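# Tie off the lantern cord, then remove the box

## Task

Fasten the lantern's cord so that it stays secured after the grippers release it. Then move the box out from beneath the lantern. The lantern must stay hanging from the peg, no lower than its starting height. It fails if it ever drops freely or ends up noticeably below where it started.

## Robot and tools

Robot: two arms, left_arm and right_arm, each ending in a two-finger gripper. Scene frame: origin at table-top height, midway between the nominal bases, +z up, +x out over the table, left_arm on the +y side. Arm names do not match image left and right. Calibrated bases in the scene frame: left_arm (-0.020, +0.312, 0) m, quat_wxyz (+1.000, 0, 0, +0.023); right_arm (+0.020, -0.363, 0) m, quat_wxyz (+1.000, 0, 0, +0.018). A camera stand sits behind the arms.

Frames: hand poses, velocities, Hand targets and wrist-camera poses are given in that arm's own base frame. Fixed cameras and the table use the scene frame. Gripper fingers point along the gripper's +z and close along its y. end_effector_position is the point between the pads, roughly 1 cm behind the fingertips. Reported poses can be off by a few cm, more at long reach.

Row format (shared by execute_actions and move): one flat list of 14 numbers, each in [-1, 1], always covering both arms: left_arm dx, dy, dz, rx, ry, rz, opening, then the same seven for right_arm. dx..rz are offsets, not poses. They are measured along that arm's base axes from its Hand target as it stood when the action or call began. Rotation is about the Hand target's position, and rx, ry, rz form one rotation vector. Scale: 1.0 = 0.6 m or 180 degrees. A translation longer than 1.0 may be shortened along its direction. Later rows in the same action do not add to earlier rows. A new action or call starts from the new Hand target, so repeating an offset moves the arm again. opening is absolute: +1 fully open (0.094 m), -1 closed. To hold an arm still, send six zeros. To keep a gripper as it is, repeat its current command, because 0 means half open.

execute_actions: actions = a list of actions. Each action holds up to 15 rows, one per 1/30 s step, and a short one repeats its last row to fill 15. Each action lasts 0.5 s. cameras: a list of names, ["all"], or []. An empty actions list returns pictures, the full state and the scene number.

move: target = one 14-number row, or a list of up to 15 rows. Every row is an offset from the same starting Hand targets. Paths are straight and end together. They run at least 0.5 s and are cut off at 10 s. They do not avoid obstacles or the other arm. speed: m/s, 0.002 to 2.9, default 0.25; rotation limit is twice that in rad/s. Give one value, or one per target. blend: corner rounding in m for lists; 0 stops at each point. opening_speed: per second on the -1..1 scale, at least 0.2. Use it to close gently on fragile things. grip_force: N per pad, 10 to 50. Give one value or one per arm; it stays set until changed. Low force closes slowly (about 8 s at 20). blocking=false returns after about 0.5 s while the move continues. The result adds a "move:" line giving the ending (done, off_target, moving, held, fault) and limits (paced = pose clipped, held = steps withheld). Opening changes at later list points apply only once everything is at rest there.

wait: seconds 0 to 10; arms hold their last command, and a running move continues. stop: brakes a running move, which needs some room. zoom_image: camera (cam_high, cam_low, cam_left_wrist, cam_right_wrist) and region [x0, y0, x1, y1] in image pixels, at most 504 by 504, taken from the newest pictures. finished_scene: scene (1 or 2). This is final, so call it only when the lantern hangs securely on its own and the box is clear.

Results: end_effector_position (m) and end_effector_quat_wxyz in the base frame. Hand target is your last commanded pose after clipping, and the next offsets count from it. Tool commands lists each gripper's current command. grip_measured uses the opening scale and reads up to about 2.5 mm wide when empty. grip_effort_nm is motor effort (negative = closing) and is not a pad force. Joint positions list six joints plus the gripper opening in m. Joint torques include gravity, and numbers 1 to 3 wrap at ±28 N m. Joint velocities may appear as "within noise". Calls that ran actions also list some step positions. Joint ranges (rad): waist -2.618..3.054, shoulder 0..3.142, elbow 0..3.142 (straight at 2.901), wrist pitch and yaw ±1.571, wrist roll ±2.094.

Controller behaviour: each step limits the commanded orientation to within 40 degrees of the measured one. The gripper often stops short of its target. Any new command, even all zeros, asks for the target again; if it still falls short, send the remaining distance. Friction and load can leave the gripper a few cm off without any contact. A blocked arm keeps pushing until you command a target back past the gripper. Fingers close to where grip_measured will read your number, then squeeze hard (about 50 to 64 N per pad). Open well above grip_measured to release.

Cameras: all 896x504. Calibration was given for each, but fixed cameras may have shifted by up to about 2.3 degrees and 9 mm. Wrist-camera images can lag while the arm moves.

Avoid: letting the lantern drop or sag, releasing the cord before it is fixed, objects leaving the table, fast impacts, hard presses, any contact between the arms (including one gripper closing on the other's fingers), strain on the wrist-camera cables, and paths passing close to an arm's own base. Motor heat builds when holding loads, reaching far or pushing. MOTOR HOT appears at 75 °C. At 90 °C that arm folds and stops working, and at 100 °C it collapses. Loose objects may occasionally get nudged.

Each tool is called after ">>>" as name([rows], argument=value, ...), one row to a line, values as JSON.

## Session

>>> execute_actions(actions=[])

Scene clock: 0.00 s.
left_arm: end_effector_position=(+0.4080, -0.0140, +0.1041) grip_measured=+1.000 grip_effort_nm=n/a end_effector_quat_wxyz=(+0.597, +0.042, +0.801, +0.006) | right_arm: end_effector_position=(+0.3998, -0.0145, +0.0962) grip_measured=+1.000 grip_effort_nm=n/a end_effector_quat_wxyz=(+0.592, +0.065, +0.796, -0.105)
Joint positions: left_arm=[-0.032 1.583 0.384 0.906 0.01 0.065 0.094] | right_arm=[0.123 1.629 0.367 0.961 0.365 0.016 0.094]
Joint velocities: within noise
Joint torques (N m): no reading
Motor temperatures (°C): left_arm=[23 26 26 28 25 26 26] | right_arm=[26 28 29 26 24 25 22]
Heat: left arm: 28 °C; right arm: 29 °C.
Hand target: left_arm +0.4077, -0.0140, +0.1027; +0.593, +0.042, +0.804, +0.005 | right_arm +0.4005, -0.0146, +0.0978; +0.593, +0.066, +0.796, -0.106
Tool commands: left_gripper/opening=+1.0 right_gripper/opening=+1.0
camera_calibration:
cam_left_wrist: T_world_to_cam=[[-0.0633074, -0.997052, -0.0433417, 0.0159272], [-0.638502, 0.0738423, -0.766069, 0.382667], [0.767012, -0.0208241, -0.641295, -0.158661], [0, 0, 0, 1]] pos_world=[0.367037, -0.0156807, 0.192091]
cam_right_wrist: T_world_to_cam=[[-0.212056, -0.971972, 0.101504, 0.0621547], [-0.654396, 0.0640892, -0.753431, 0.375054], [0.725808, -0.226194, -0.649645, -0.14095], [0, 0, 0, 1]] pos_world=[0.360917, 0.00449372, 0.184701]

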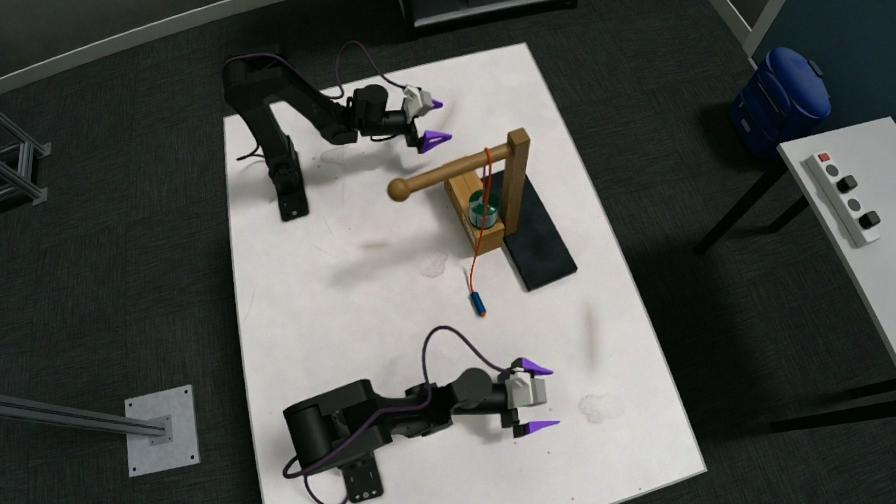

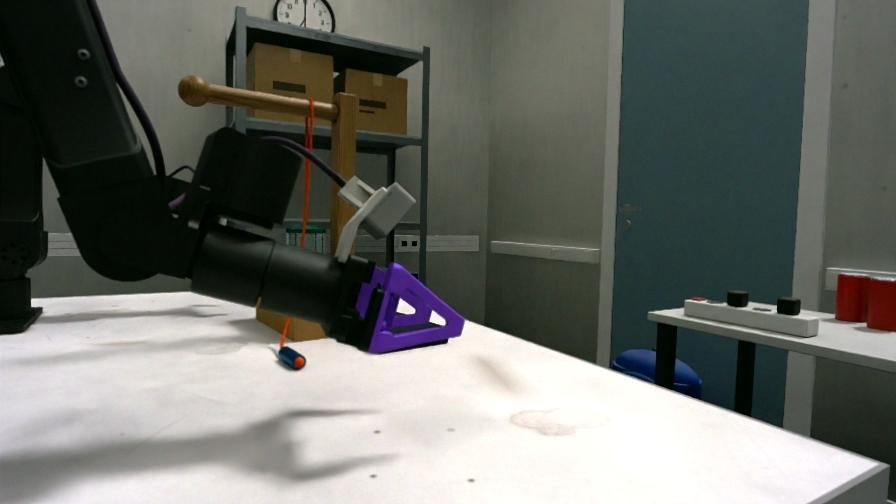

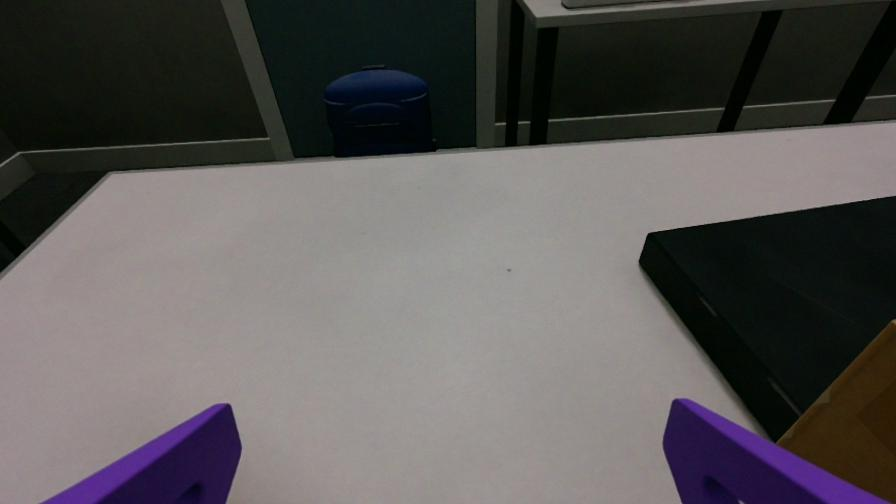

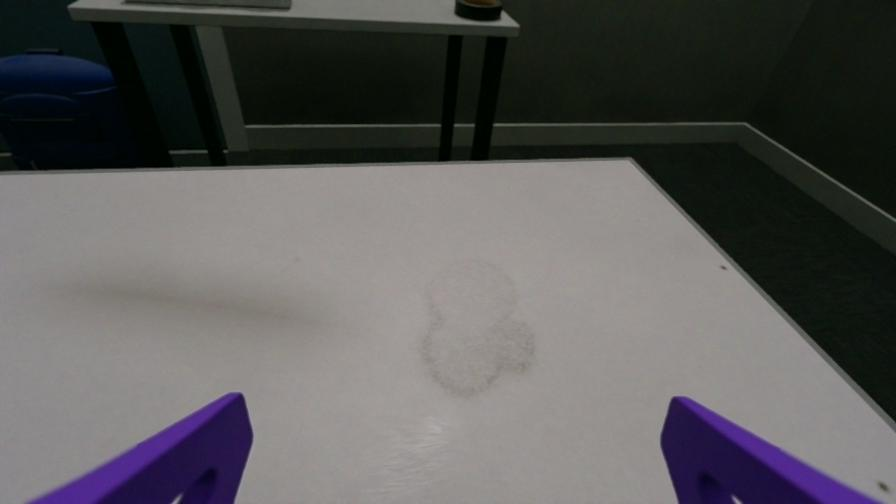

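>>> move(target=[-0.18,-0.03,0.266,-0.073,-0.072,-0.341,0.2,-0.117,0.308,0.12,-0.206,0.308,0.503,0.3], speed=0.3, cameras=["all"])

Scene clock: 14.27 s.
left_arm: end_effector_position=(+0.3030, -0.0332, +0.2553) grip_measured=+0.201 grip_effort_nm=-0.06 end_effector_quat_wxyz=(+0.611, +0.345, +0.619, -0.353) | right_arm: end_effector_position=(+0.3285, +0.1683, +0.1702) grip_measured=+0.301 grip_effort_nm=-0.04 end_effector_quat_wxyz=(-0.097, +0.698, -0.704, -0.090)
Joint positions: left_arm=[0.52 1.274 0.632 0.407 1.552 0.22 0.056] | right_arm=[0.352 1.849 1.775 -1.393 -0.245 -1.198 0.061]
Joint torques (N m): left_arm=[0.5 -6.87 6.61 1.36 0.18 -0.06] | right_arm=[0.27 -6.98 8.14 0.48 -0.17 -0.09]
Heat: left arm: 32 °C; right arm: 30 °C.
Hand target: left_arm +0.2997, -0.0321, +0.2623; +0.596, +0.379, +0.597, -0.380 | right_arm +0.3303, +0.1702, +0.1698; -0.092, +0.702, -0.700, -0.093
Off the commanded pose: left_arm 0.008 m, 6 deg | right_arm 0.003 m, 1 deg.
joint sent to its limit (left arm) — joint 5 (wrist yaw), upper limit. The joint targets are off in orientation, not in position.
move: off_target (left_arm)
camera_calibration:
cam_left_wrist: T_world_to_cam=[[-0.861997, -0.506064, 0.0293393, 0.236472], [-0.22432, 0.328909, -0.917333, 0.354466], [0.45458, -0.797319, -0.397038, 0.0250343], [0, 0, 0, 1]] pos_world=[0.271972, 0.0230437, 0.328165]
cam_right_wrist: T_world_to_cam=[[0.999963, 0.00856362, -0.000388112, -0.328649], [0.00851293, -0.986682, 0.162437, 0.175664], [0.00100811, -0.162435, -0.986719, 0.285085], [0, 0, 0, 1]] pos_world=[0.326854, 0.222446, 0.252636]

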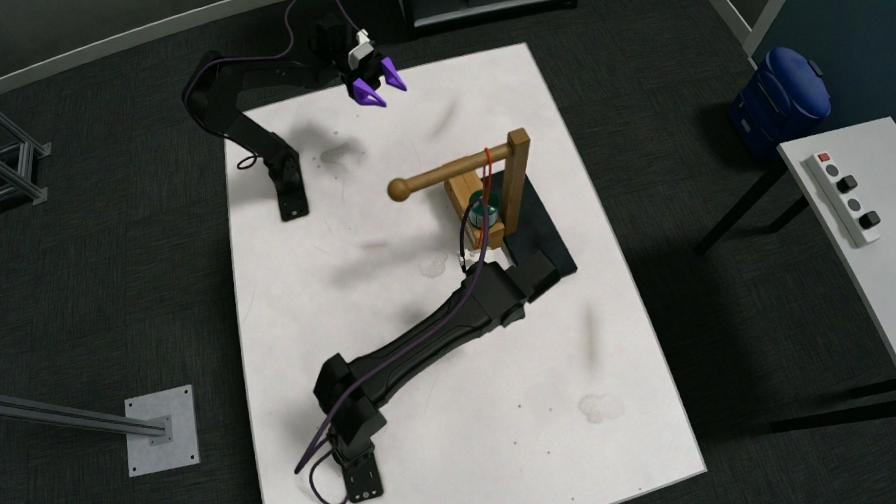

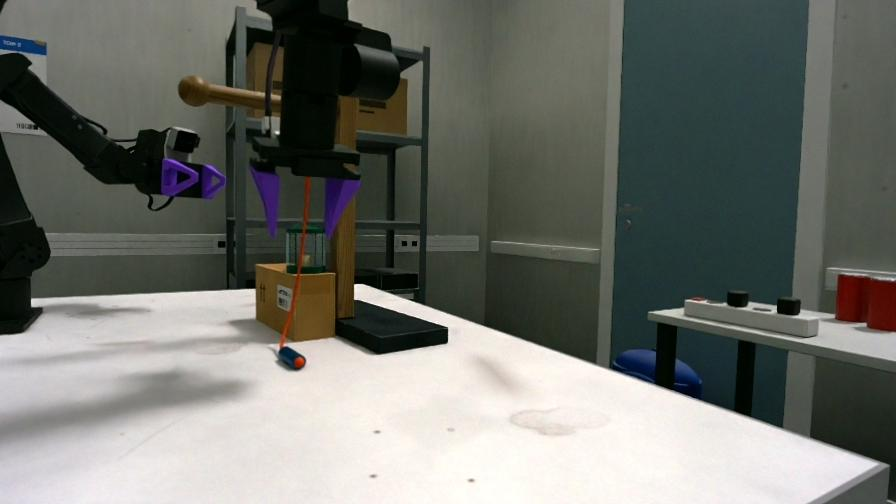

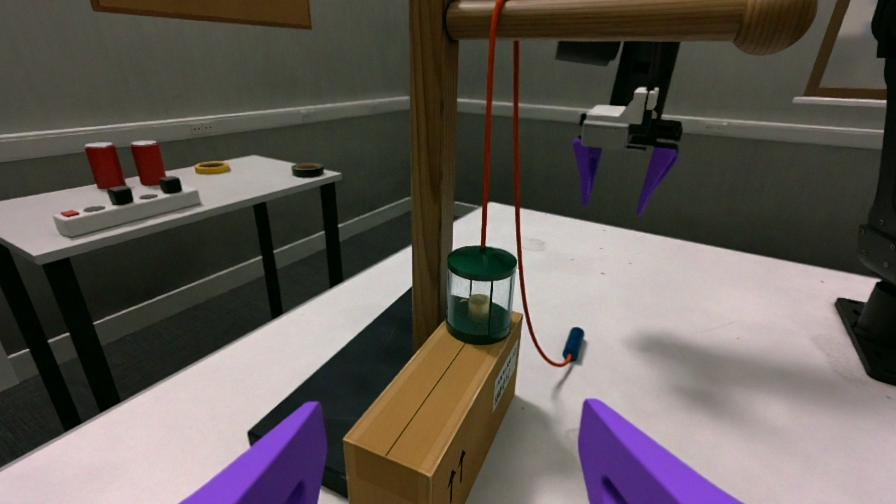

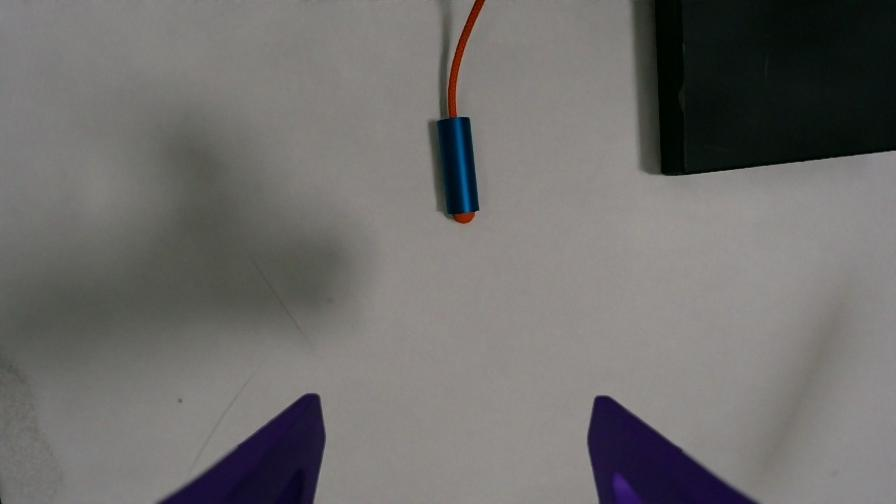

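>>> move([
  [0,0,0,0,0,0,0.2,0.006,0.098,-0.15,0,0,0,0.3],
  [0,0,0,0,0,0,0.2,0.006,0.098,-0.249,0,0,0,0.3],
], speed=[0.2,0.06], cameras=["cam_right_wrist"])

Scene clock: 18.37 s.
left_arm: end_effector_position=(+0.3030, -0.0332, +0.2553) grip_measured=+0.201 grip_effort_nm=-0.06 end_effector_quat_wxyz=(+0.611, +0.345, +0.619, -0.354) | right_arm: end_effector_position=(+0.3371, +0.2299, +0.0311) grip_measured=+0.301 grip_effort_nm=-0.04 end_effector_quat_wxyz=(-0.103, +0.704, -0.697, -0.088)
Joint positions: left_arm=[0.52 1.274 0.632 0.407 1.552 0.218 0.056] | right_arm=[0.496 2.008 1.43 -0.845 -0.228 -1.068 0.061]
Joint torques (N m): left_arm=[0.55 -6.89 6.61 1.37 0.2 -0.06] | right_arm=[0.13 -8.36 5.19 0.78 -0.16 0.08]
Heat: left arm: 31 °C; right arm: 30 °C.
Hand target: left_arm +0.2997, -0.0321, +0.2623; +0.596, +0.379, +0.597, -0.380 | right_arm +0.3338, +0.2290, +0.0203; -0.092, +0.702, -0.700, -0.093
Off the commanded pose: left_arm 0.008 m, 6 deg | right_arm 0.011 m, 1 deg.
joint sent to its limit (left arm) — joint 5 (wrist yaw), upper limit. The joint targets are off in orientation, not in position.
move: off_target (left_arm, right_arm)
camera_calibration:
cam_right_wrist: T_world_to_cam=[[0.999615, 0.0245051, 0.0129755, -0.341836], [0.0221649, -0.987335, 0.157092, 0.254693], [0.0166608, -0.156744, -0.987499, 0.151205], [0, 0, 0, 1]] pos_world=[0.33354, 0.283544, 0.11374]
Images, in order (width x height): cam_right_wrist 896x504.

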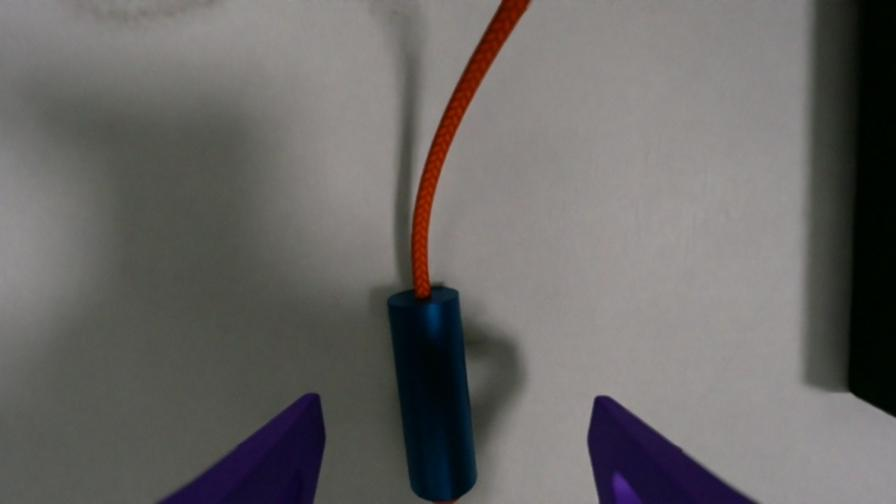

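>>> move([
  [0,0,0,0,0,0,0.2,-0.013,0,-0.02,0,0,0,0.3],
], speed=[0.05], cameras=["cam_right_wrist"])

Scene clock: 20.17 s.
left_arm: end_effector_position=(+0.3030, -0.0332, +0.2553) grip_measured=+0.201 grip_effort_nm=-0.06 end_effector_quat_wxyz=(+0.611, +0.345, +0.619, -0.354) | right_arm: end_effector_position=(+0.3311, +0.2278, +0.0167) grip_measured=+0.301 grip_effort_nm=-0.04 end_effector_quat_wxyz=(-0.100, +0.702, -0.700, -0.089)
Joint positions: left_arm=[0.52 1.274 0.632 0.407 1.552 0.218 0.056] | right_arm=[0.499 2.008 1.37 -0.788 -0.227 -1.058 0.061]
Joint torques (N m): left_arm=[0.53 -6.93 6.6 1.37 0.19 -0.07] | right_arm=[0.62 -8.73 4.98 0.78 -0.17 0.09]
Heat: left arm: 31 °C; right arm: 30 °C.
Hand target: left_arm +0.2997, -0.0321, +0.2623; +0.596, +0.379, +0.597, -0.380 | right_arm +0.3261, +0.2290, +0.0084; -0.092, +0.702, -0.700, -0.093
Off the commanded pose: left_arm 0.008 m, 6 deg | right_arm 0.010 m, 1 deg.
joint sent to its limit (left arm) — joint 5 (wrist yaw), upper limit. The joint targets are off in orientation, not in position.
move: off_target (left_arm)
camera_calibration:
cam_right_wrist: T_world_to_cam=[[0.999807, 0.0178701, 0.00814098, -0.334023], [0.0163468, -0.98711, 0.159204, 0.25685], [0.010881, -0.159041, -0.987212, 0.139191], [0, 0, 0, 1]] pos_world=[0.328245, 0.281645, 0.0992387]
Images, in order (width x height): cam_right_wrist 896x504.

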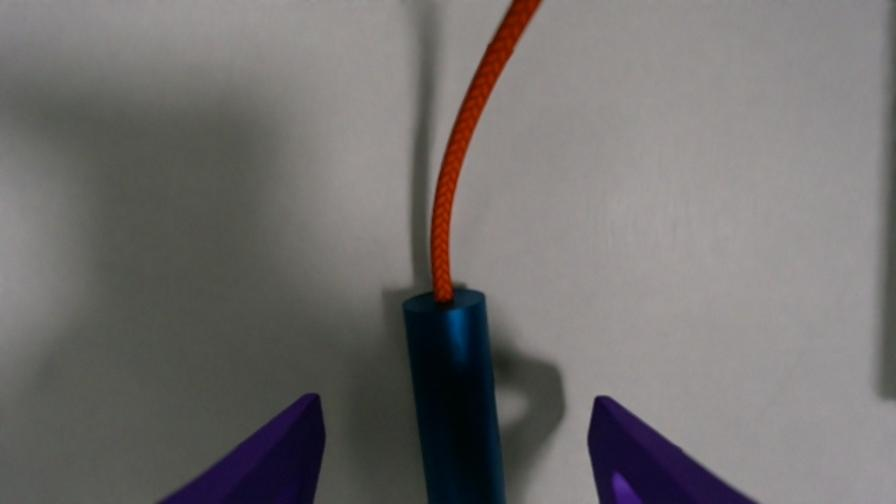

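>>> move([
  [0,0,0,0,0,0,0.2,0,0,0,0,0,0,-0.9],
], grip_force=[50,40], opening_speed=0.6, cameras=["cam_right_wrist"])

Scene clock: 22.97 s.
left_arm: end_effector_position=(+0.3030, -0.0332, +0.2553) grip_measured=+0.201 grip_effort_nm=-0.06 end_effector_quat_wxyz=(+0.611, +0.345, +0.619, -0.354) | right_arm: end_effector_position=(+0.3313, +0.2278, +0.0167) grip_measured=-0.623 grip_effort_nm=-0.81 end_effector_quat_wxyz=(-0.101, +0.702, -0.700, -0.089)
Joint positions: left_arm=[0.52 1.274 0.632 0.407 1.552 0.218 0.056] | right_arm=[0.499 2.008 1.37 -0.787 -0.227 -1.058 0.018]
Joint torques (N m): left_arm=[0.51 -6.87 6.58 1.38 0.18 -0.07] | right_arm=[0.64 -8.69 5.01 0.76 -0.17 0.07]
Heat: left arm: 31 °C; right arm: 30 °C.
Hand target: left_arm +0.2997, -0.0321, +0.2623; +0.596, +0.379, +0.597, -0.380 | right_arm +0.3261, +0.2291, +0.0084; -0.092, +0.702, -0.700, -0.093
Off the commanded pose: left_arm 0.008 m, 6 deg | right_arm 0.010 m, 1 deg.
joint sent to its limit (left arm) — joint 5 (wrist yaw), upper limit. The joint targets are off in orientation, not in position.
grip_force (N): 50, 40
move: off_target (left_arm)
camera_calibration:
cam_right_wrist: T_world_to_cam=[[0.999802, 0.0178655, 0.0087542, -0.334181], [0.0162482, -0.98716, 0.158905, 0.256908], [0.0114807, -0.158731, -0.987255, 0.139009], [0, 0, 0, 1]] pos_world=[0.328345, 0.281645, 0.0993389]
Images, in order (width x height): cam_right_wrist 896x504.

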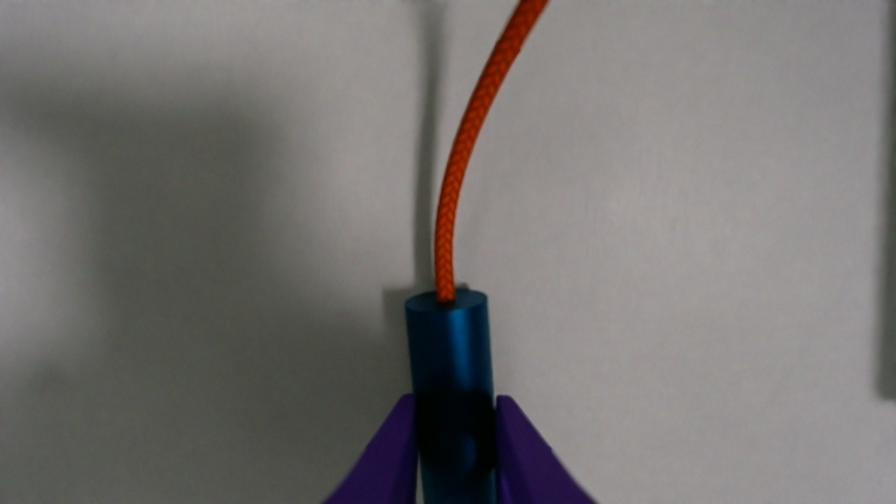

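>>> move([
  [0.1,-0.3,-0.03,0,0,0,0,0,0,0.03,0,0,0,-0.9],
], speed=[0.2], cameras=["cam_left_wrist","cam_high"])

Scene clock: 26.53 s.
left_arm: end_effector_position=(+0.3535, -0.2100, +0.2439) grip_measured=+0.001 grip_effort_nm=-0.06 end_effector_quat_wxyz=(+0.596, +0.382, +0.595, -0.380) | right_arm: end_effector_position=(+0.3255, +0.2247, +0.0167) grip_measured=-0.623 grip_effort_nm=-0.82 end_effector_quat_wxyz=(-0.087, +0.701, -0.702, -0.093)
Joint positions: left_arm=[-0.168 1.496 0.677 0.818 0.97 0.003 0.047] | right_arm=[0.499 2.008 1.374 -0.819 -0.227 -1.057 0.018]
Joint torques (N m): left_arm=[-0.42 -5.61 7.34 1.86 -0.19 -0.06] | right_arm=[0.68 -10.55 7.56 0.45 -0.17 0.07]
Heat: left arm: 31 °C; right arm: 30 °C.
Hand target: left_arm +0.3598, -0.2120, +0.2443; +0.596, +0.379, +0.597, -0.380 | right_arm +0.3260, +0.2290, +0.0263; -0.092, +0.702, -0.700, -0.093
Off the commanded pose: left_arm 0.007 m, 0 deg | right_arm 0.011 m, 1 deg.
grip_force (N): 50, 40
move: off_target (right_arm)
camera_calibration:
cam_left_wrist: T_world_to_cam=[[-0.910731, -0.412813, 0.0124406, 0.231807], [-0.172953, 0.353861, -0.919168, 0.400942], [0.375042, -0.839266, -0.393669, -0.124941], [0, 0, 0, 1]] pos_world=[0.327316, -0.151043, 0.316464]
Images, in order (width x height): cam_high 896x504, cam_left_wrist 896x504.

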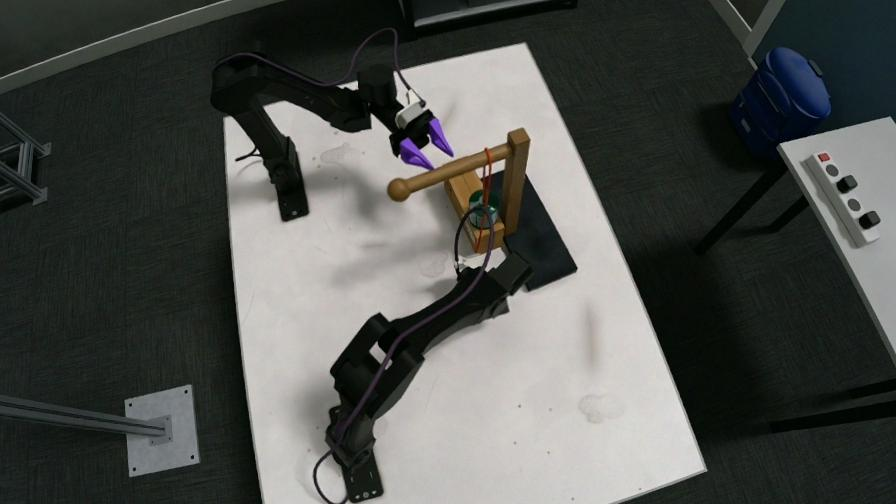

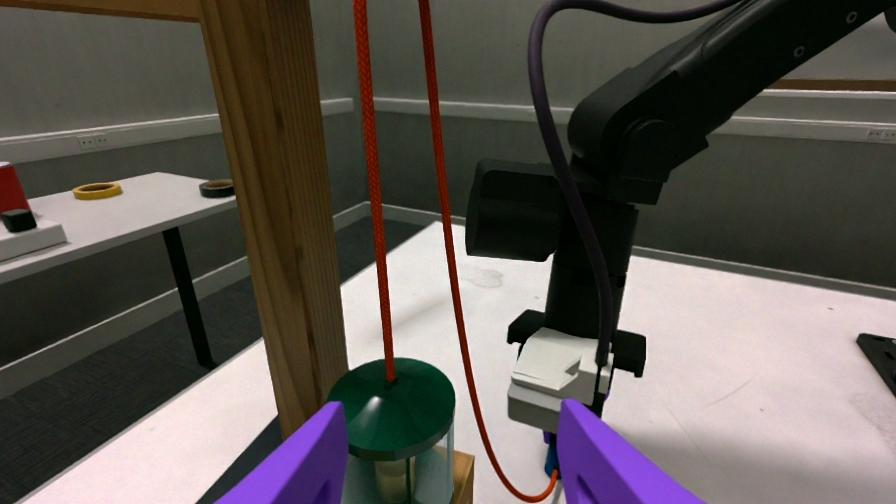

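>>> move([
  [0.045,-0.015,0.02,0,0,0,-0.3,0,0,0,0,0,0,-0.9],
  [0.08,-0.09,0.02,0,0,0,-0.3,0,0,0,0,0,0,-0.9],
], speed=[0.1], cameras=["cam_left_wrist"])

speed must be one number or one for each of the 2 targets, got a list of 1; nothing of the call was run

>>> move([
  [0.045,-0.015,0.02,0,0,0,-0.3,0,0,0,0,0,0,-0.9],
  [0.08,-0.09,0.02,0,0,0,-0.3,0,0,0,0,0,0,-0.9],
], speed=0.1, cameras=["cam_left_wrist"])

Scene clock: 33.90 s.
left_arm: end_effector_position=(+0.4006, -0.2633, +0.2626) grip_measured=-0.299 grip_effort_nm=-0.06 end_effector_quat_wxyz=(+0.604, +0.384, +0.586, -0.379) | right_arm: end_effector_position=(+0.3255, +0.2247, +0.0167) grip_measured=-0.623 grip_effort_nm=-0.82 end_effector_quat_wxyz=(-0.087, +0.701, -0.702, -0.093)
Joint positions: left_arm=[-0.3 1.684 0.933 0.777 0.841 0.001 0.033] | right_arm=[0.499 2.008 1.374 -0.819 -0.227 -1.057 0.018]
Joint torques (N m): left_arm=[-0.31 -7.71 7.65 1.66 -0.14 -0.06] | right_arm=[0.66 -10.58 7.57 0.44 -0.16 0.06]
Heat: left arm: 32 °C; right arm: 31 °C.
Hand target: left_arm +0.4078, -0.2661, +0.2564; +0.597, +0.379, +0.597, -0.380 | right_arm +0.3260, +0.2290, +0.0263; -0.092, +0.702, -0.700, -0.093
Off the commanded pose: left_arm 0.010 m, 2 deg | right_arm 0.011 m, 1 deg.
grip_force (N): 50, 40
move: off_target (right_arm)
camera_calibration:
cam_left_wrist: T_world_to_cam=[[-0.911586, -0.411059, -0.00641243, 0.258254], [-0.149726, 0.346485, -0.926029, 0.435673], [0.382875, -0.843195, -0.377397, -0.188509], [0, 0, 0, 1]] pos_world=[0.372827, -0.203747, 0.33396]
Images, in order (width x height): cam_left_wrist 896x504.

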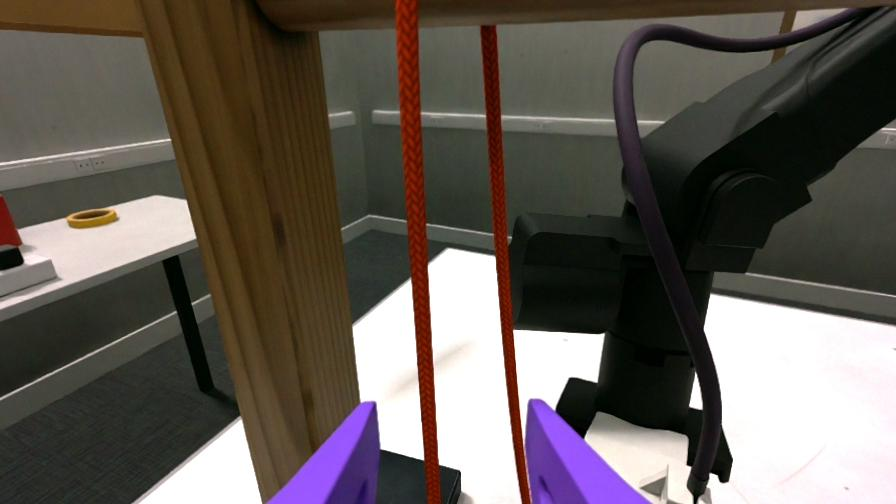

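>>> move([
  [0.025,-0.038,0.015,0,0,0,-0.5,0,0,0,0,0,0,-0.9],
], speed=0.06, cameras=["cam_left_wrist"])

Scene clock: 36.00 s.
left_arm: end_effector_position=(+0.4158, -0.2848, +0.2733) grip_measured=-0.499 grip_effort_nm=-0.06 end_effector_quat_wxyz=(+0.606, +0.384, +0.585, -0.378) | right_arm: end_effector_position=(+0.3255, +0.2247, +0.0167) grip_measured=-0.623 grip_effort_nm=-0.82 end_effector_quat_wxyz=(-0.087, +0.701, -0.702, -0.093)
Joint positions: left_arm=[-0.345 1.74 1.043 0.726 0.794 0.001 0.024] | right_arm=[0.499 2.008 1.374 -0.819 -0.227 -1.057 0.018]
Joint torques (N m): left_arm=[-0.43 -8.29 7.86 1.7 -0.18 -0.06] | right_arm=[0.65 -10.56 7.57 0.45 -0.16 0.07]
Heat: left arm: 32 °C; right arm: 32 °C.
Hand target: left_arm +0.4228, -0.2888, +0.2654; +0.596, +0.379, +0.597, -0.380 | right_arm +0.3260, +0.2290, +0.0263; -0.092, +0.702, -0.700, -0.093
Off the commanded pose: left_arm 0.011 m, 2 deg | right_arm 0.011 m, 1 deg.
grip_force (N): 50, 40
move: off_target (left_arm, right_arm)
camera_calibration:
cam_left_wrist: T_world_to_cam=[[-0.910786, -0.41281, -0.00752302, 0.262786], [-0.148386, 0.34428, -0.927067, 0.454476], [0.385293, -0.843243, -0.374821, -0.210095], [0, 0, 0, 1]] pos_world=[0.387728, -0.225148, 0.344559]
Images, in order (width x height): cam_left_wrist 896x504.

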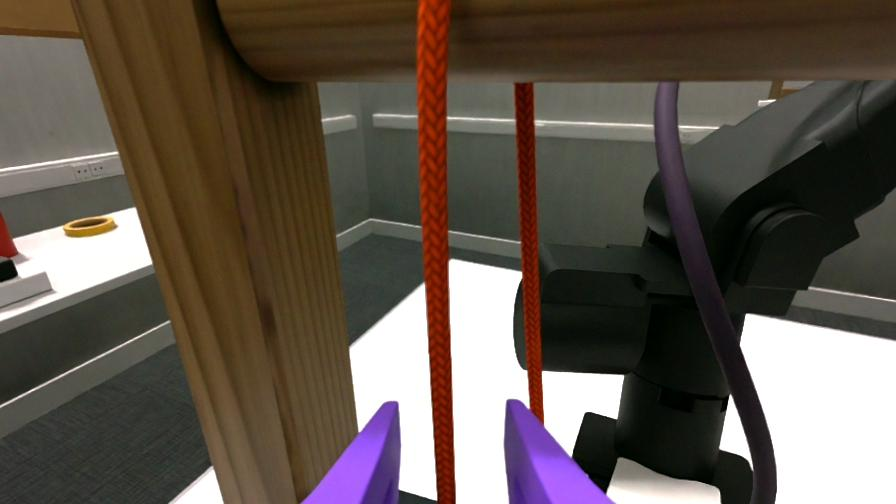

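>>> move([
  [0.002,-0.008,0.0,0,0,0,-0.5,0,0,0,0,0,0,-0.9],
  [0.002,-0.008,0.0,0,0,0,-1,0,0,0,0,0,0,-0.9],
  [0.002,-0.008,0.05,0,0,0,-1,0,0,0,0,0,0,-0.9],
], speed=0.03, opening_speed=0.7, cameras=["cam_left_wrist"])

Scene clock: 40.17 s.
left_arm: end_effector_position=(+0.4237, -0.2915, +0.2731) grip_measured=-0.948 grip_effort_nm=-1.01 end_effector_quat_wxyz=(+0.579, +0.377, +0.612, -0.384) | right_arm: end_effector_position=(+0.3255, +0.2247, +0.0167) grip_measured=-0.623 grip_effort_nm=-0.82 end_effector_quat_wxyz=(-0.087, +0.701, -0.702, -0.093)
Joint positions: left_arm=[-0.355 1.75 1.121 0.581 0.782 0.001 0.002] | right_arm=[0.499 2.008 1.374 -0.819 -0.227 -1.057 0.018]
Joint torques (N m): left_arm=[-0.5 -13.07 8.72 2.01 -0.13 -0.07] | right_arm=[0.65 -10.58 7.58 0.44 -0.16 0.07]
Motor temperatures (°C): left_arm=[23 27 29 33 25 26 26] | right_arm=[26 33 30 27 24 25 23]
Heat: left arm: 33 °C; right arm: 33 °C.
Hand target: left_arm +0.4240, -0.2936, +0.2954; +0.597, +0.379, +0.597, -0.380 | right_arm +0.3260, +0.2290, +0.0263; -0.092, +0.702, -0.700, -0.093
Off the commanded pose: left_arm 0.022 m, 3 deg | right_arm 0.011 m, 1 deg.
grip_force (N): 50, 40
move: off_target (left_arm, right_arm); target 2's new opening was sent with left_arm's hand 0.011 m and 2 deg from that target
camera_calibration:
cam_left_wrist: T_world_to_cam=[[-0.9087, -0.414751, 0.0473904, 0.25078], [-0.215279, 0.368325, -0.904429, 0.486911], [0.357657, -0.832057, -0.423985, -0.190378], [0, 0, 0, 1]] pos_world=[0.400796, -0.233736, 0.347775]
Images, in order (width x height): cam_left_wrist 896x504.

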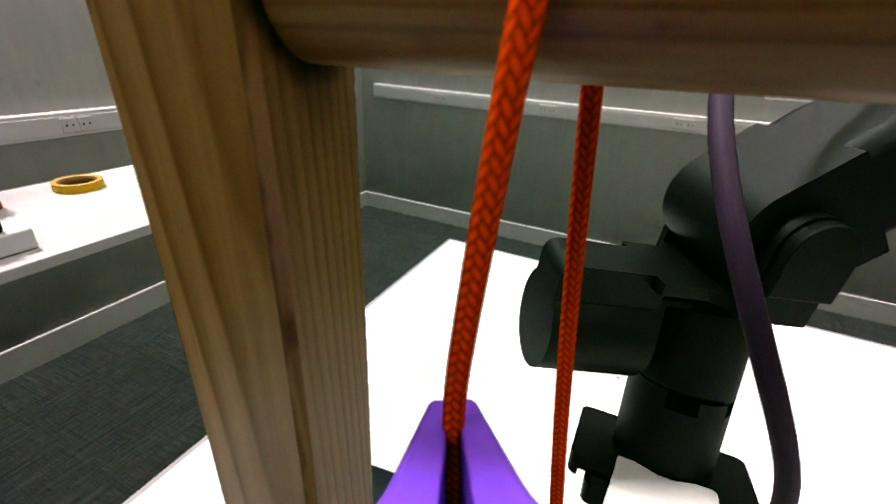

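>>> move([
  [0.0,0,-0.05,0,0,0,-1,0,0,0,0,0,0,-0.9],
  [0.0,0,-0.05,0,0,0,-0.6,0,0,0,0,0,0,-0.9],
  [0.0,0,-0.105,0,0,0,-0.6,0,0,0,0,0,0,-0.9],
  [0.0,0,-0.105,0,0,0,-1,0,0,0,0,0,0,-0.9],
], speed=0.04, opening_speed=0.7, cameras=["cam_left_wrist"])

Scene clock: 47.13 s.
left_arm: end_effector_position=(+0.4229, -0.2908, +0.2511) grip_measured=-0.946 grip_effort_nm=-0.97 end_effector_quat_wxyz=(+0.610, +0.383, +0.582, -0.376) | right_arm: end_effector_position=(+0.3255, +0.2247, +0.0167) grip_measured=-0.623 grip_effort_nm=-0.82 end_effector_quat_wxyz=(-0.087, +0.701, -0.702, -0.093)
Joint positions: left_arm=[-0.355 1.815 1.026 0.83 0.78 0.001 0.003] | right_arm=[0.499 2.008 1.374 -0.819 -0.227 -1.057 0.018]
Joint torques (N m): left_arm=[-0.53 -8.96 4.7 1.96 -0.14 -0.06] | right_arm=[0.64 -10.55 7.57 0.43 -0.16 0.07]
Heat: left arm: 33 °C; right arm: 34 °C.
Hand target: left_arm +0.4239, -0.2937, +0.2323; +0.596, +0.379, +0.597, -0.380 | right_arm +0.3260, +0.2290, +0.0263; -0.092, +0.702, -0.700, -0.093
Off the commanded pose: left_arm 0.019 m, 2 deg | right_arm 0.011 m, 1 deg.
grip_force (N): 50, 40
move: off_target (left_arm, right_arm); target 4's new opening was sent with left_arm's hand 0.019 m and 2 deg from that target
camera_calibration:
cam_left_wrist: T_world_to_cam=[[-0.909075, -0.416349, -0.0153827, 0.266817], [-0.139836, 0.339688, -0.930085, 0.432876], [0.392465, -0.843366, -0.367022, -0.231212], [0, 0, 0, 1]] pos_world=[0.393831, -0.23095, 0.321856]
Images, in order (width x height): cam_left_wrist 896x504.

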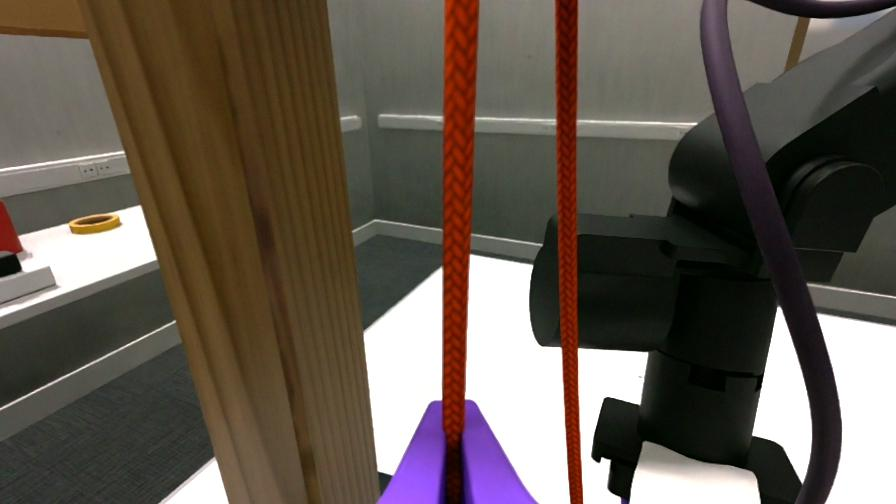

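>>> move(target=[0,0,0.105,0,0,0,-1,0,0,0,0,0,0,-0.9], speed=0.03)

>>> move(target=[0,0,0.02,0,0,0,-1,0,0,0,0,0,0,-0.9], speed=0.03, cameras=["cam_low","cam_left_wrist"])

Scene clock: 50.67 s.
left_arm: end_effector_position=(+0.4264, -0.2920, +0.2539) grip_measured=-0.947 grip_effort_nm=-1.01 end_effector_quat_wxyz=(+0.562, +0.372, +0.630, -0.386) | right_arm: end_effector_position=(+0.3255, +0.2247, +0.0167) grip_measured=-0.623 grip_effort_nm=-0.82 end_effector_quat_wxyz=(-0.087, +0.701, -0.702, -0.093)
Joint positions: left_arm=[-0.355 1.775 1.111 0.565 0.779 0 0.002] | right_arm=[0.499 2.008 1.374 -0.819 -0.227 -1.057 0.018]
Joint torques (N m): left_arm=[-0.5 -16.05 8.98 2.22 -0.09 -0.05] | right_arm=[0.65 -10.56 7.56 0.44 -0.17 0.05]
Heat: left arm: 33 °C; right arm: 34 °C.
Hand target: left_arm +0.4240, -0.2937, +0.2953; +0.596, +0.379, +0.597, -0.380 | right_arm +0.3260, +0.2290, +0.0263; -0.092, +0.702, -0.700, -0.093
Off the commanded pose: left_arm 0.042 m, 6 deg | right_arm 0.011 m, 1 deg.
grip_force (N): 50, 40
move: off_target (left_arm, right_arm)

Scene clock: 51.73 s.
left_arm: end_effector_position=(+0.4272, -0.2923, +0.2663) grip_measured=-0.947 grip_effort_nm=-1.01 end_effector_quat_wxyz=(+0.562, +0.372, +0.629, -0.386) | right_arm: end_effector_position=(+0.3255, +0.2247, +0.0167) grip_measured=-0.623 grip_effort_nm=-0.82 end_effector_quat_wxyz=(-0.087, +0.701, -0.702, -0.093)
Joint positions: left_arm=[-0.355 1.76 1.145 0.517 0.778 0 0.002] | right_arm=[0.499 2.008 1.374 -0.819 -0.227 -1.057 0.018]
Joint torques (N m): left_arm=[-0.49 -15.87 9.05 2.18 -0.08 -0.05] | right_arm=[0.64 -10.55 7.54 0.45 -0.17 0.07]
Heat: left arm: 33 °C; right arm: 34 °C.
Hand target: left_arm +0.4240, -0.2937, +0.3073; +0.596, +0.379, +0.597, -0.380 | right_arm +0.3260, +0.2290, +0.0263; -0.092, +0.702, -0.700, -0.093
Off the commanded pose: left_arm 0.041 m, 6 deg | right_arm 0.011 m, 1 deg.
grip_force (N): 50, 40
move: off_target (left_arm, right_arm)
camera_calibration:
cam_left_wrist: T_world_to_cam=[[-0.904179, -0.419, 0.0830629, 0.241267], [-0.25878, 0.382608, -0.88693, 0.499971], [0.339843, -0.823438, -0.454375, -0.176975], [0, 0, 0, 1]] pos_world=[0.407675, -0.23593, 0.342986]
Images, in order (width x height): cam_low 896x504, cam_left_wrist 896x504.

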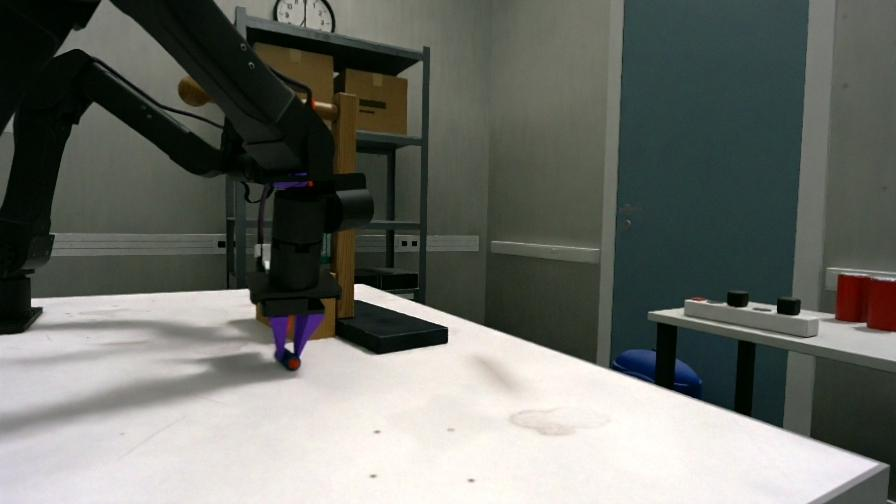

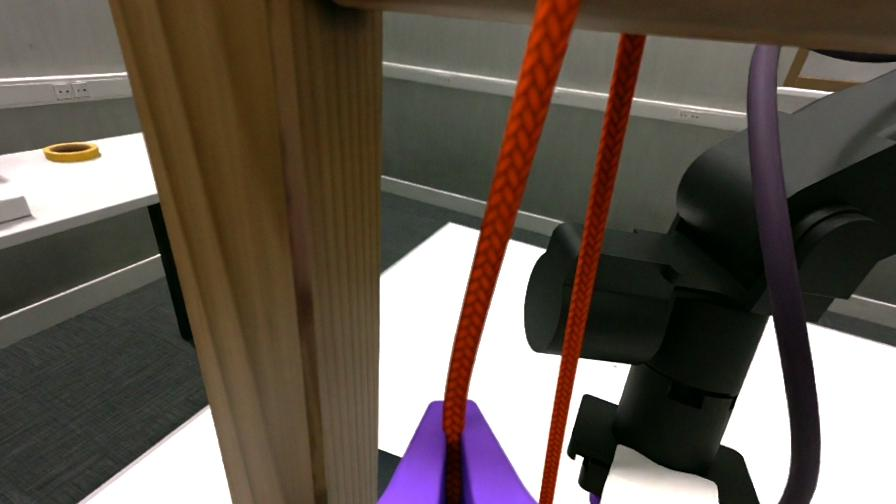

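>>> move(target=[-0.01,0,0.03,0,0,0,-1,0,0,0,0,0,0,-0.9], speed=0.03, cameras=["cam_high","cam_left_wrist"])

Scene clock: 53.70 s.
left_arm: end_effector_position=(+0.4225, -0.2926, +0.2842) grip_measured=-0.947 grip_effort_nm=-1.01 end_effector_quat_wxyz=(+0.562, +0.372, +0.630, -0.386) | right_arm: end_effector_position=(+0.3255, +0.2247, +0.0167) grip_measured=-0.623 grip_effort_nm=-0.82 end_effector_quat_wxyz=(-0.087, +0.701, -0.702, -0.093)
Joint positions: left_arm=[-0.36 1.721 1.174 0.449 0.773 0 0.002] | right_arm=[0.499 2.008 1.374 -0.819 -0.227 -1.057 0.018]
Joint torques (N m): left_arm=[-0.54 -15.58 9.14 2.23 -0.07 -0.06] | right_arm=[0.66 -10.54 7.53 0.43 -0.16 0.06]
Heat: left arm: 34 °C; right arm: 34 °C.
Hand target: left_arm +0.4180, -0.2937, +0.3253; +0.596, +0.379, +0.597, -0.380 | right_arm +0.3260, +0.2290, +0.0263; -0.092, +0.702, -0.700, -0.093
Off the commanded pose: left_arm 0.041 m, 6 deg | right_arm 0.011 m, 1 deg.
grip_force (N): 50, 40
move: off_target (left_arm, right_arm)
camera_calibration:
cam_left_wrist: T_world_to_cam=[[-0.904071, -0.419322, 0.0826095, 0.235316], [-0.258648, 0.382943, -0.886824, 0.514746], [0.34023, -0.823118, -0.454664, -0.167515], [0, 0, 0, 1]] pos_world=[0.402875, -0.23633, 0.360886]
Images, in order (width x height): cam_high 896x504, cam_left_wrist 896x504.

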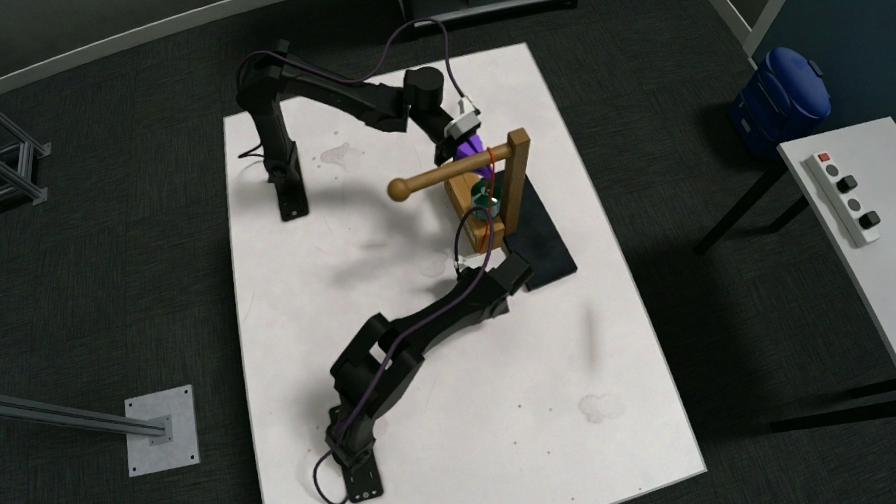

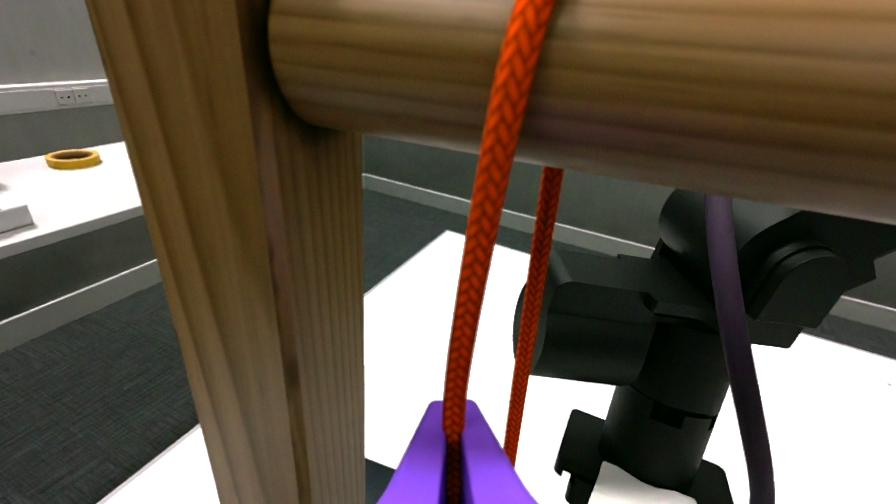

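>>> move(target=[0,0,-0.02,0,0,0,-1,-0.227,0.018,0.29,0.2758,-0.0502,-0.1323,-0.9], speed=0.25, cameras=["all"])

Scene clock: 60.13 s.
left_arm: end_effector_position=(+0.4228, -0.2927, +0.2879) grip_measured=-0.947 grip_effort_nm=-1.01 end_effector_quat_wxyz=(+0.569, +0.374, +0.624, -0.385) | right_arm: end_effector_position=(+0.1916, +0.2392, +0.2008) grip_measured=-0.623 grip_effort_nm=-0.82 end_effector_quat_wxyz=(+0.441, -0.449, +0.717, +0.300)
Joint positions: left_arm=[-0.36 1.721 1.174 0.467 0.773 0 0.002] | right_arm=[0.614 0.829 0.587 -0.268 -0.486 -0.218 0.018]
Joint torques (N m): left_arm=[-0.58 -14.09 6.76 2.46 -0.07 -0.03] | right_arm=[0.57 -1.7 6.17 1.86 -0.11 0.07]
Heat: left arm: 34 °C; right arm: 34 °C.
Hand target: left_arm +0.4179, -0.2937, +0.3133; +0.596, +0.379, +0.597, -0.380 | right_arm +0.1898, +0.2398, +0.2003; +0.445, -0.449, +0.713, +0.302
Off the commanded pose: left_arm 0.026 m, 4 deg | right_arm 0.002 m, 1 deg.
grip_force (N): 50, 40
move: off_target (left_arm)
camera_calibration:
cam_left_wrist: T_world_to_cam=[[-0.905375, -0.418826, 0.0698683, 0.239622], [-0.243447, 0.377193, -0.893565, 0.511892], [0.347895, -0.826021, -0.443463, -0.173374], [0, 0, 0, 1]] pos_world=[0.401882, -0.235932, 0.363782]
cam_right_wrist: T_world_to_cam=[[0.916343, -0.399561, -0.0258359, -0.073624], [-0.321647, -0.696158, -0.641799, 0.397147], [0.238452, 0.596418, -0.766437, 0.055603], [0, 0, 0, 1]] pos_world=[0.181947, 0.213897, 0.295603]

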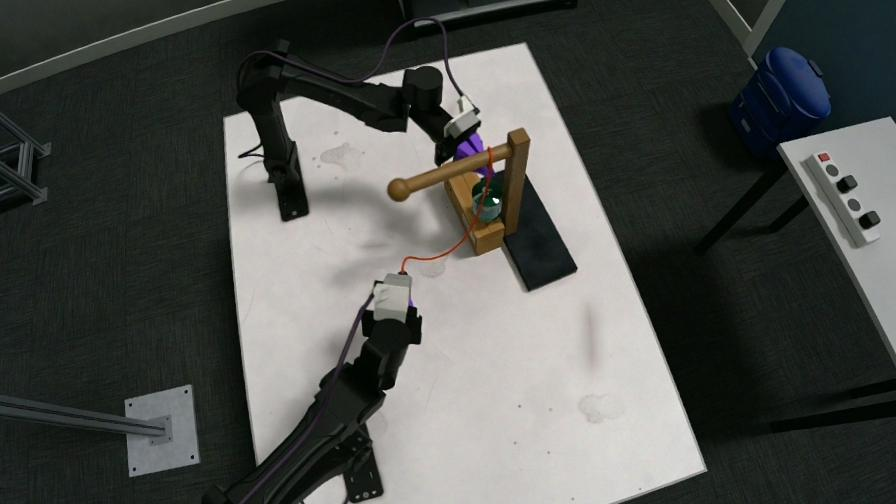

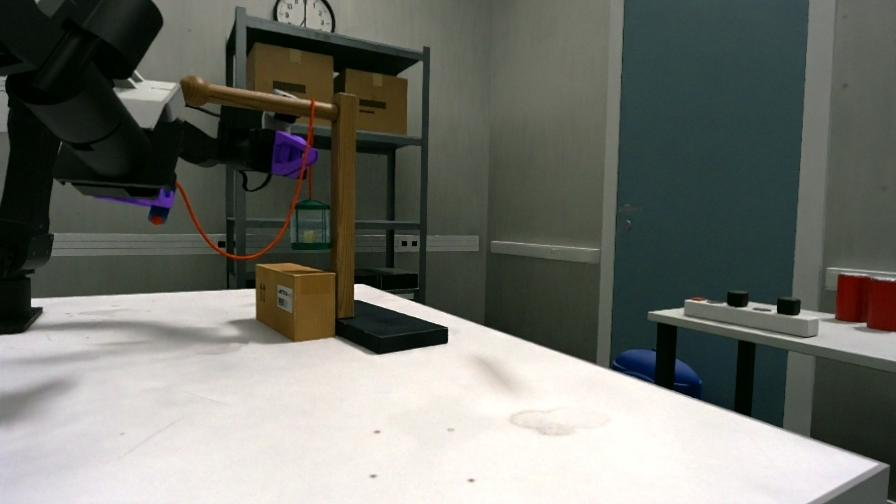

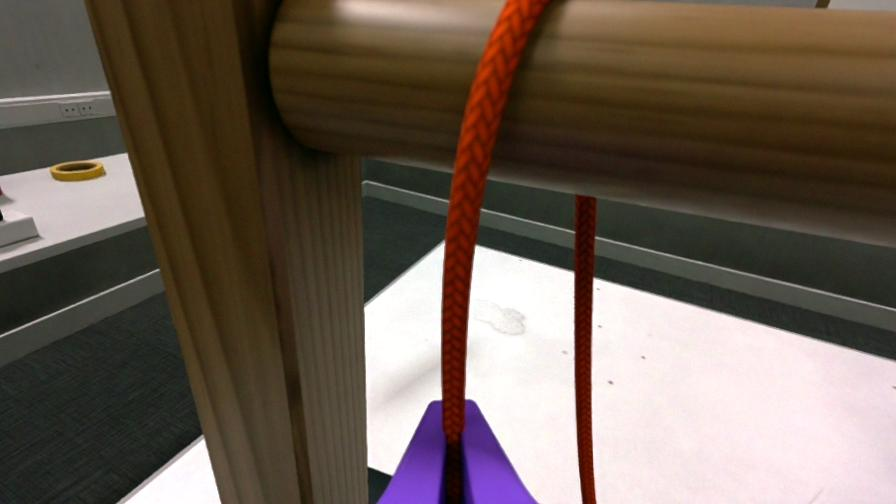

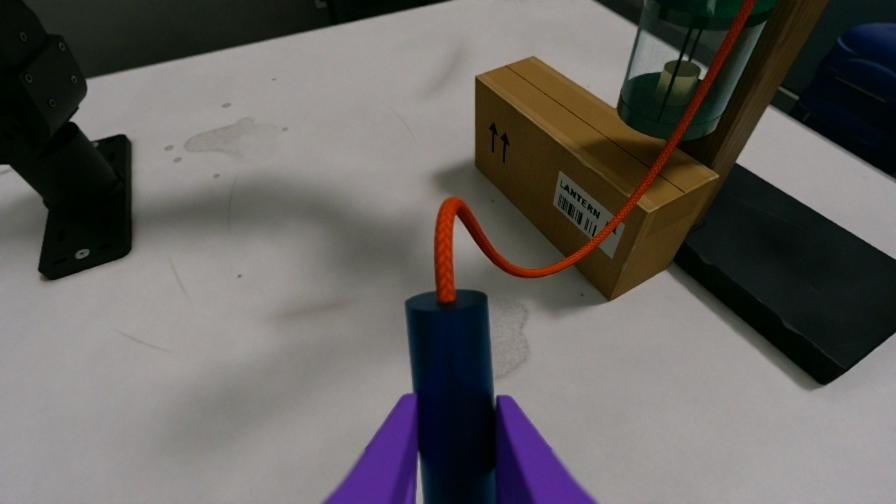

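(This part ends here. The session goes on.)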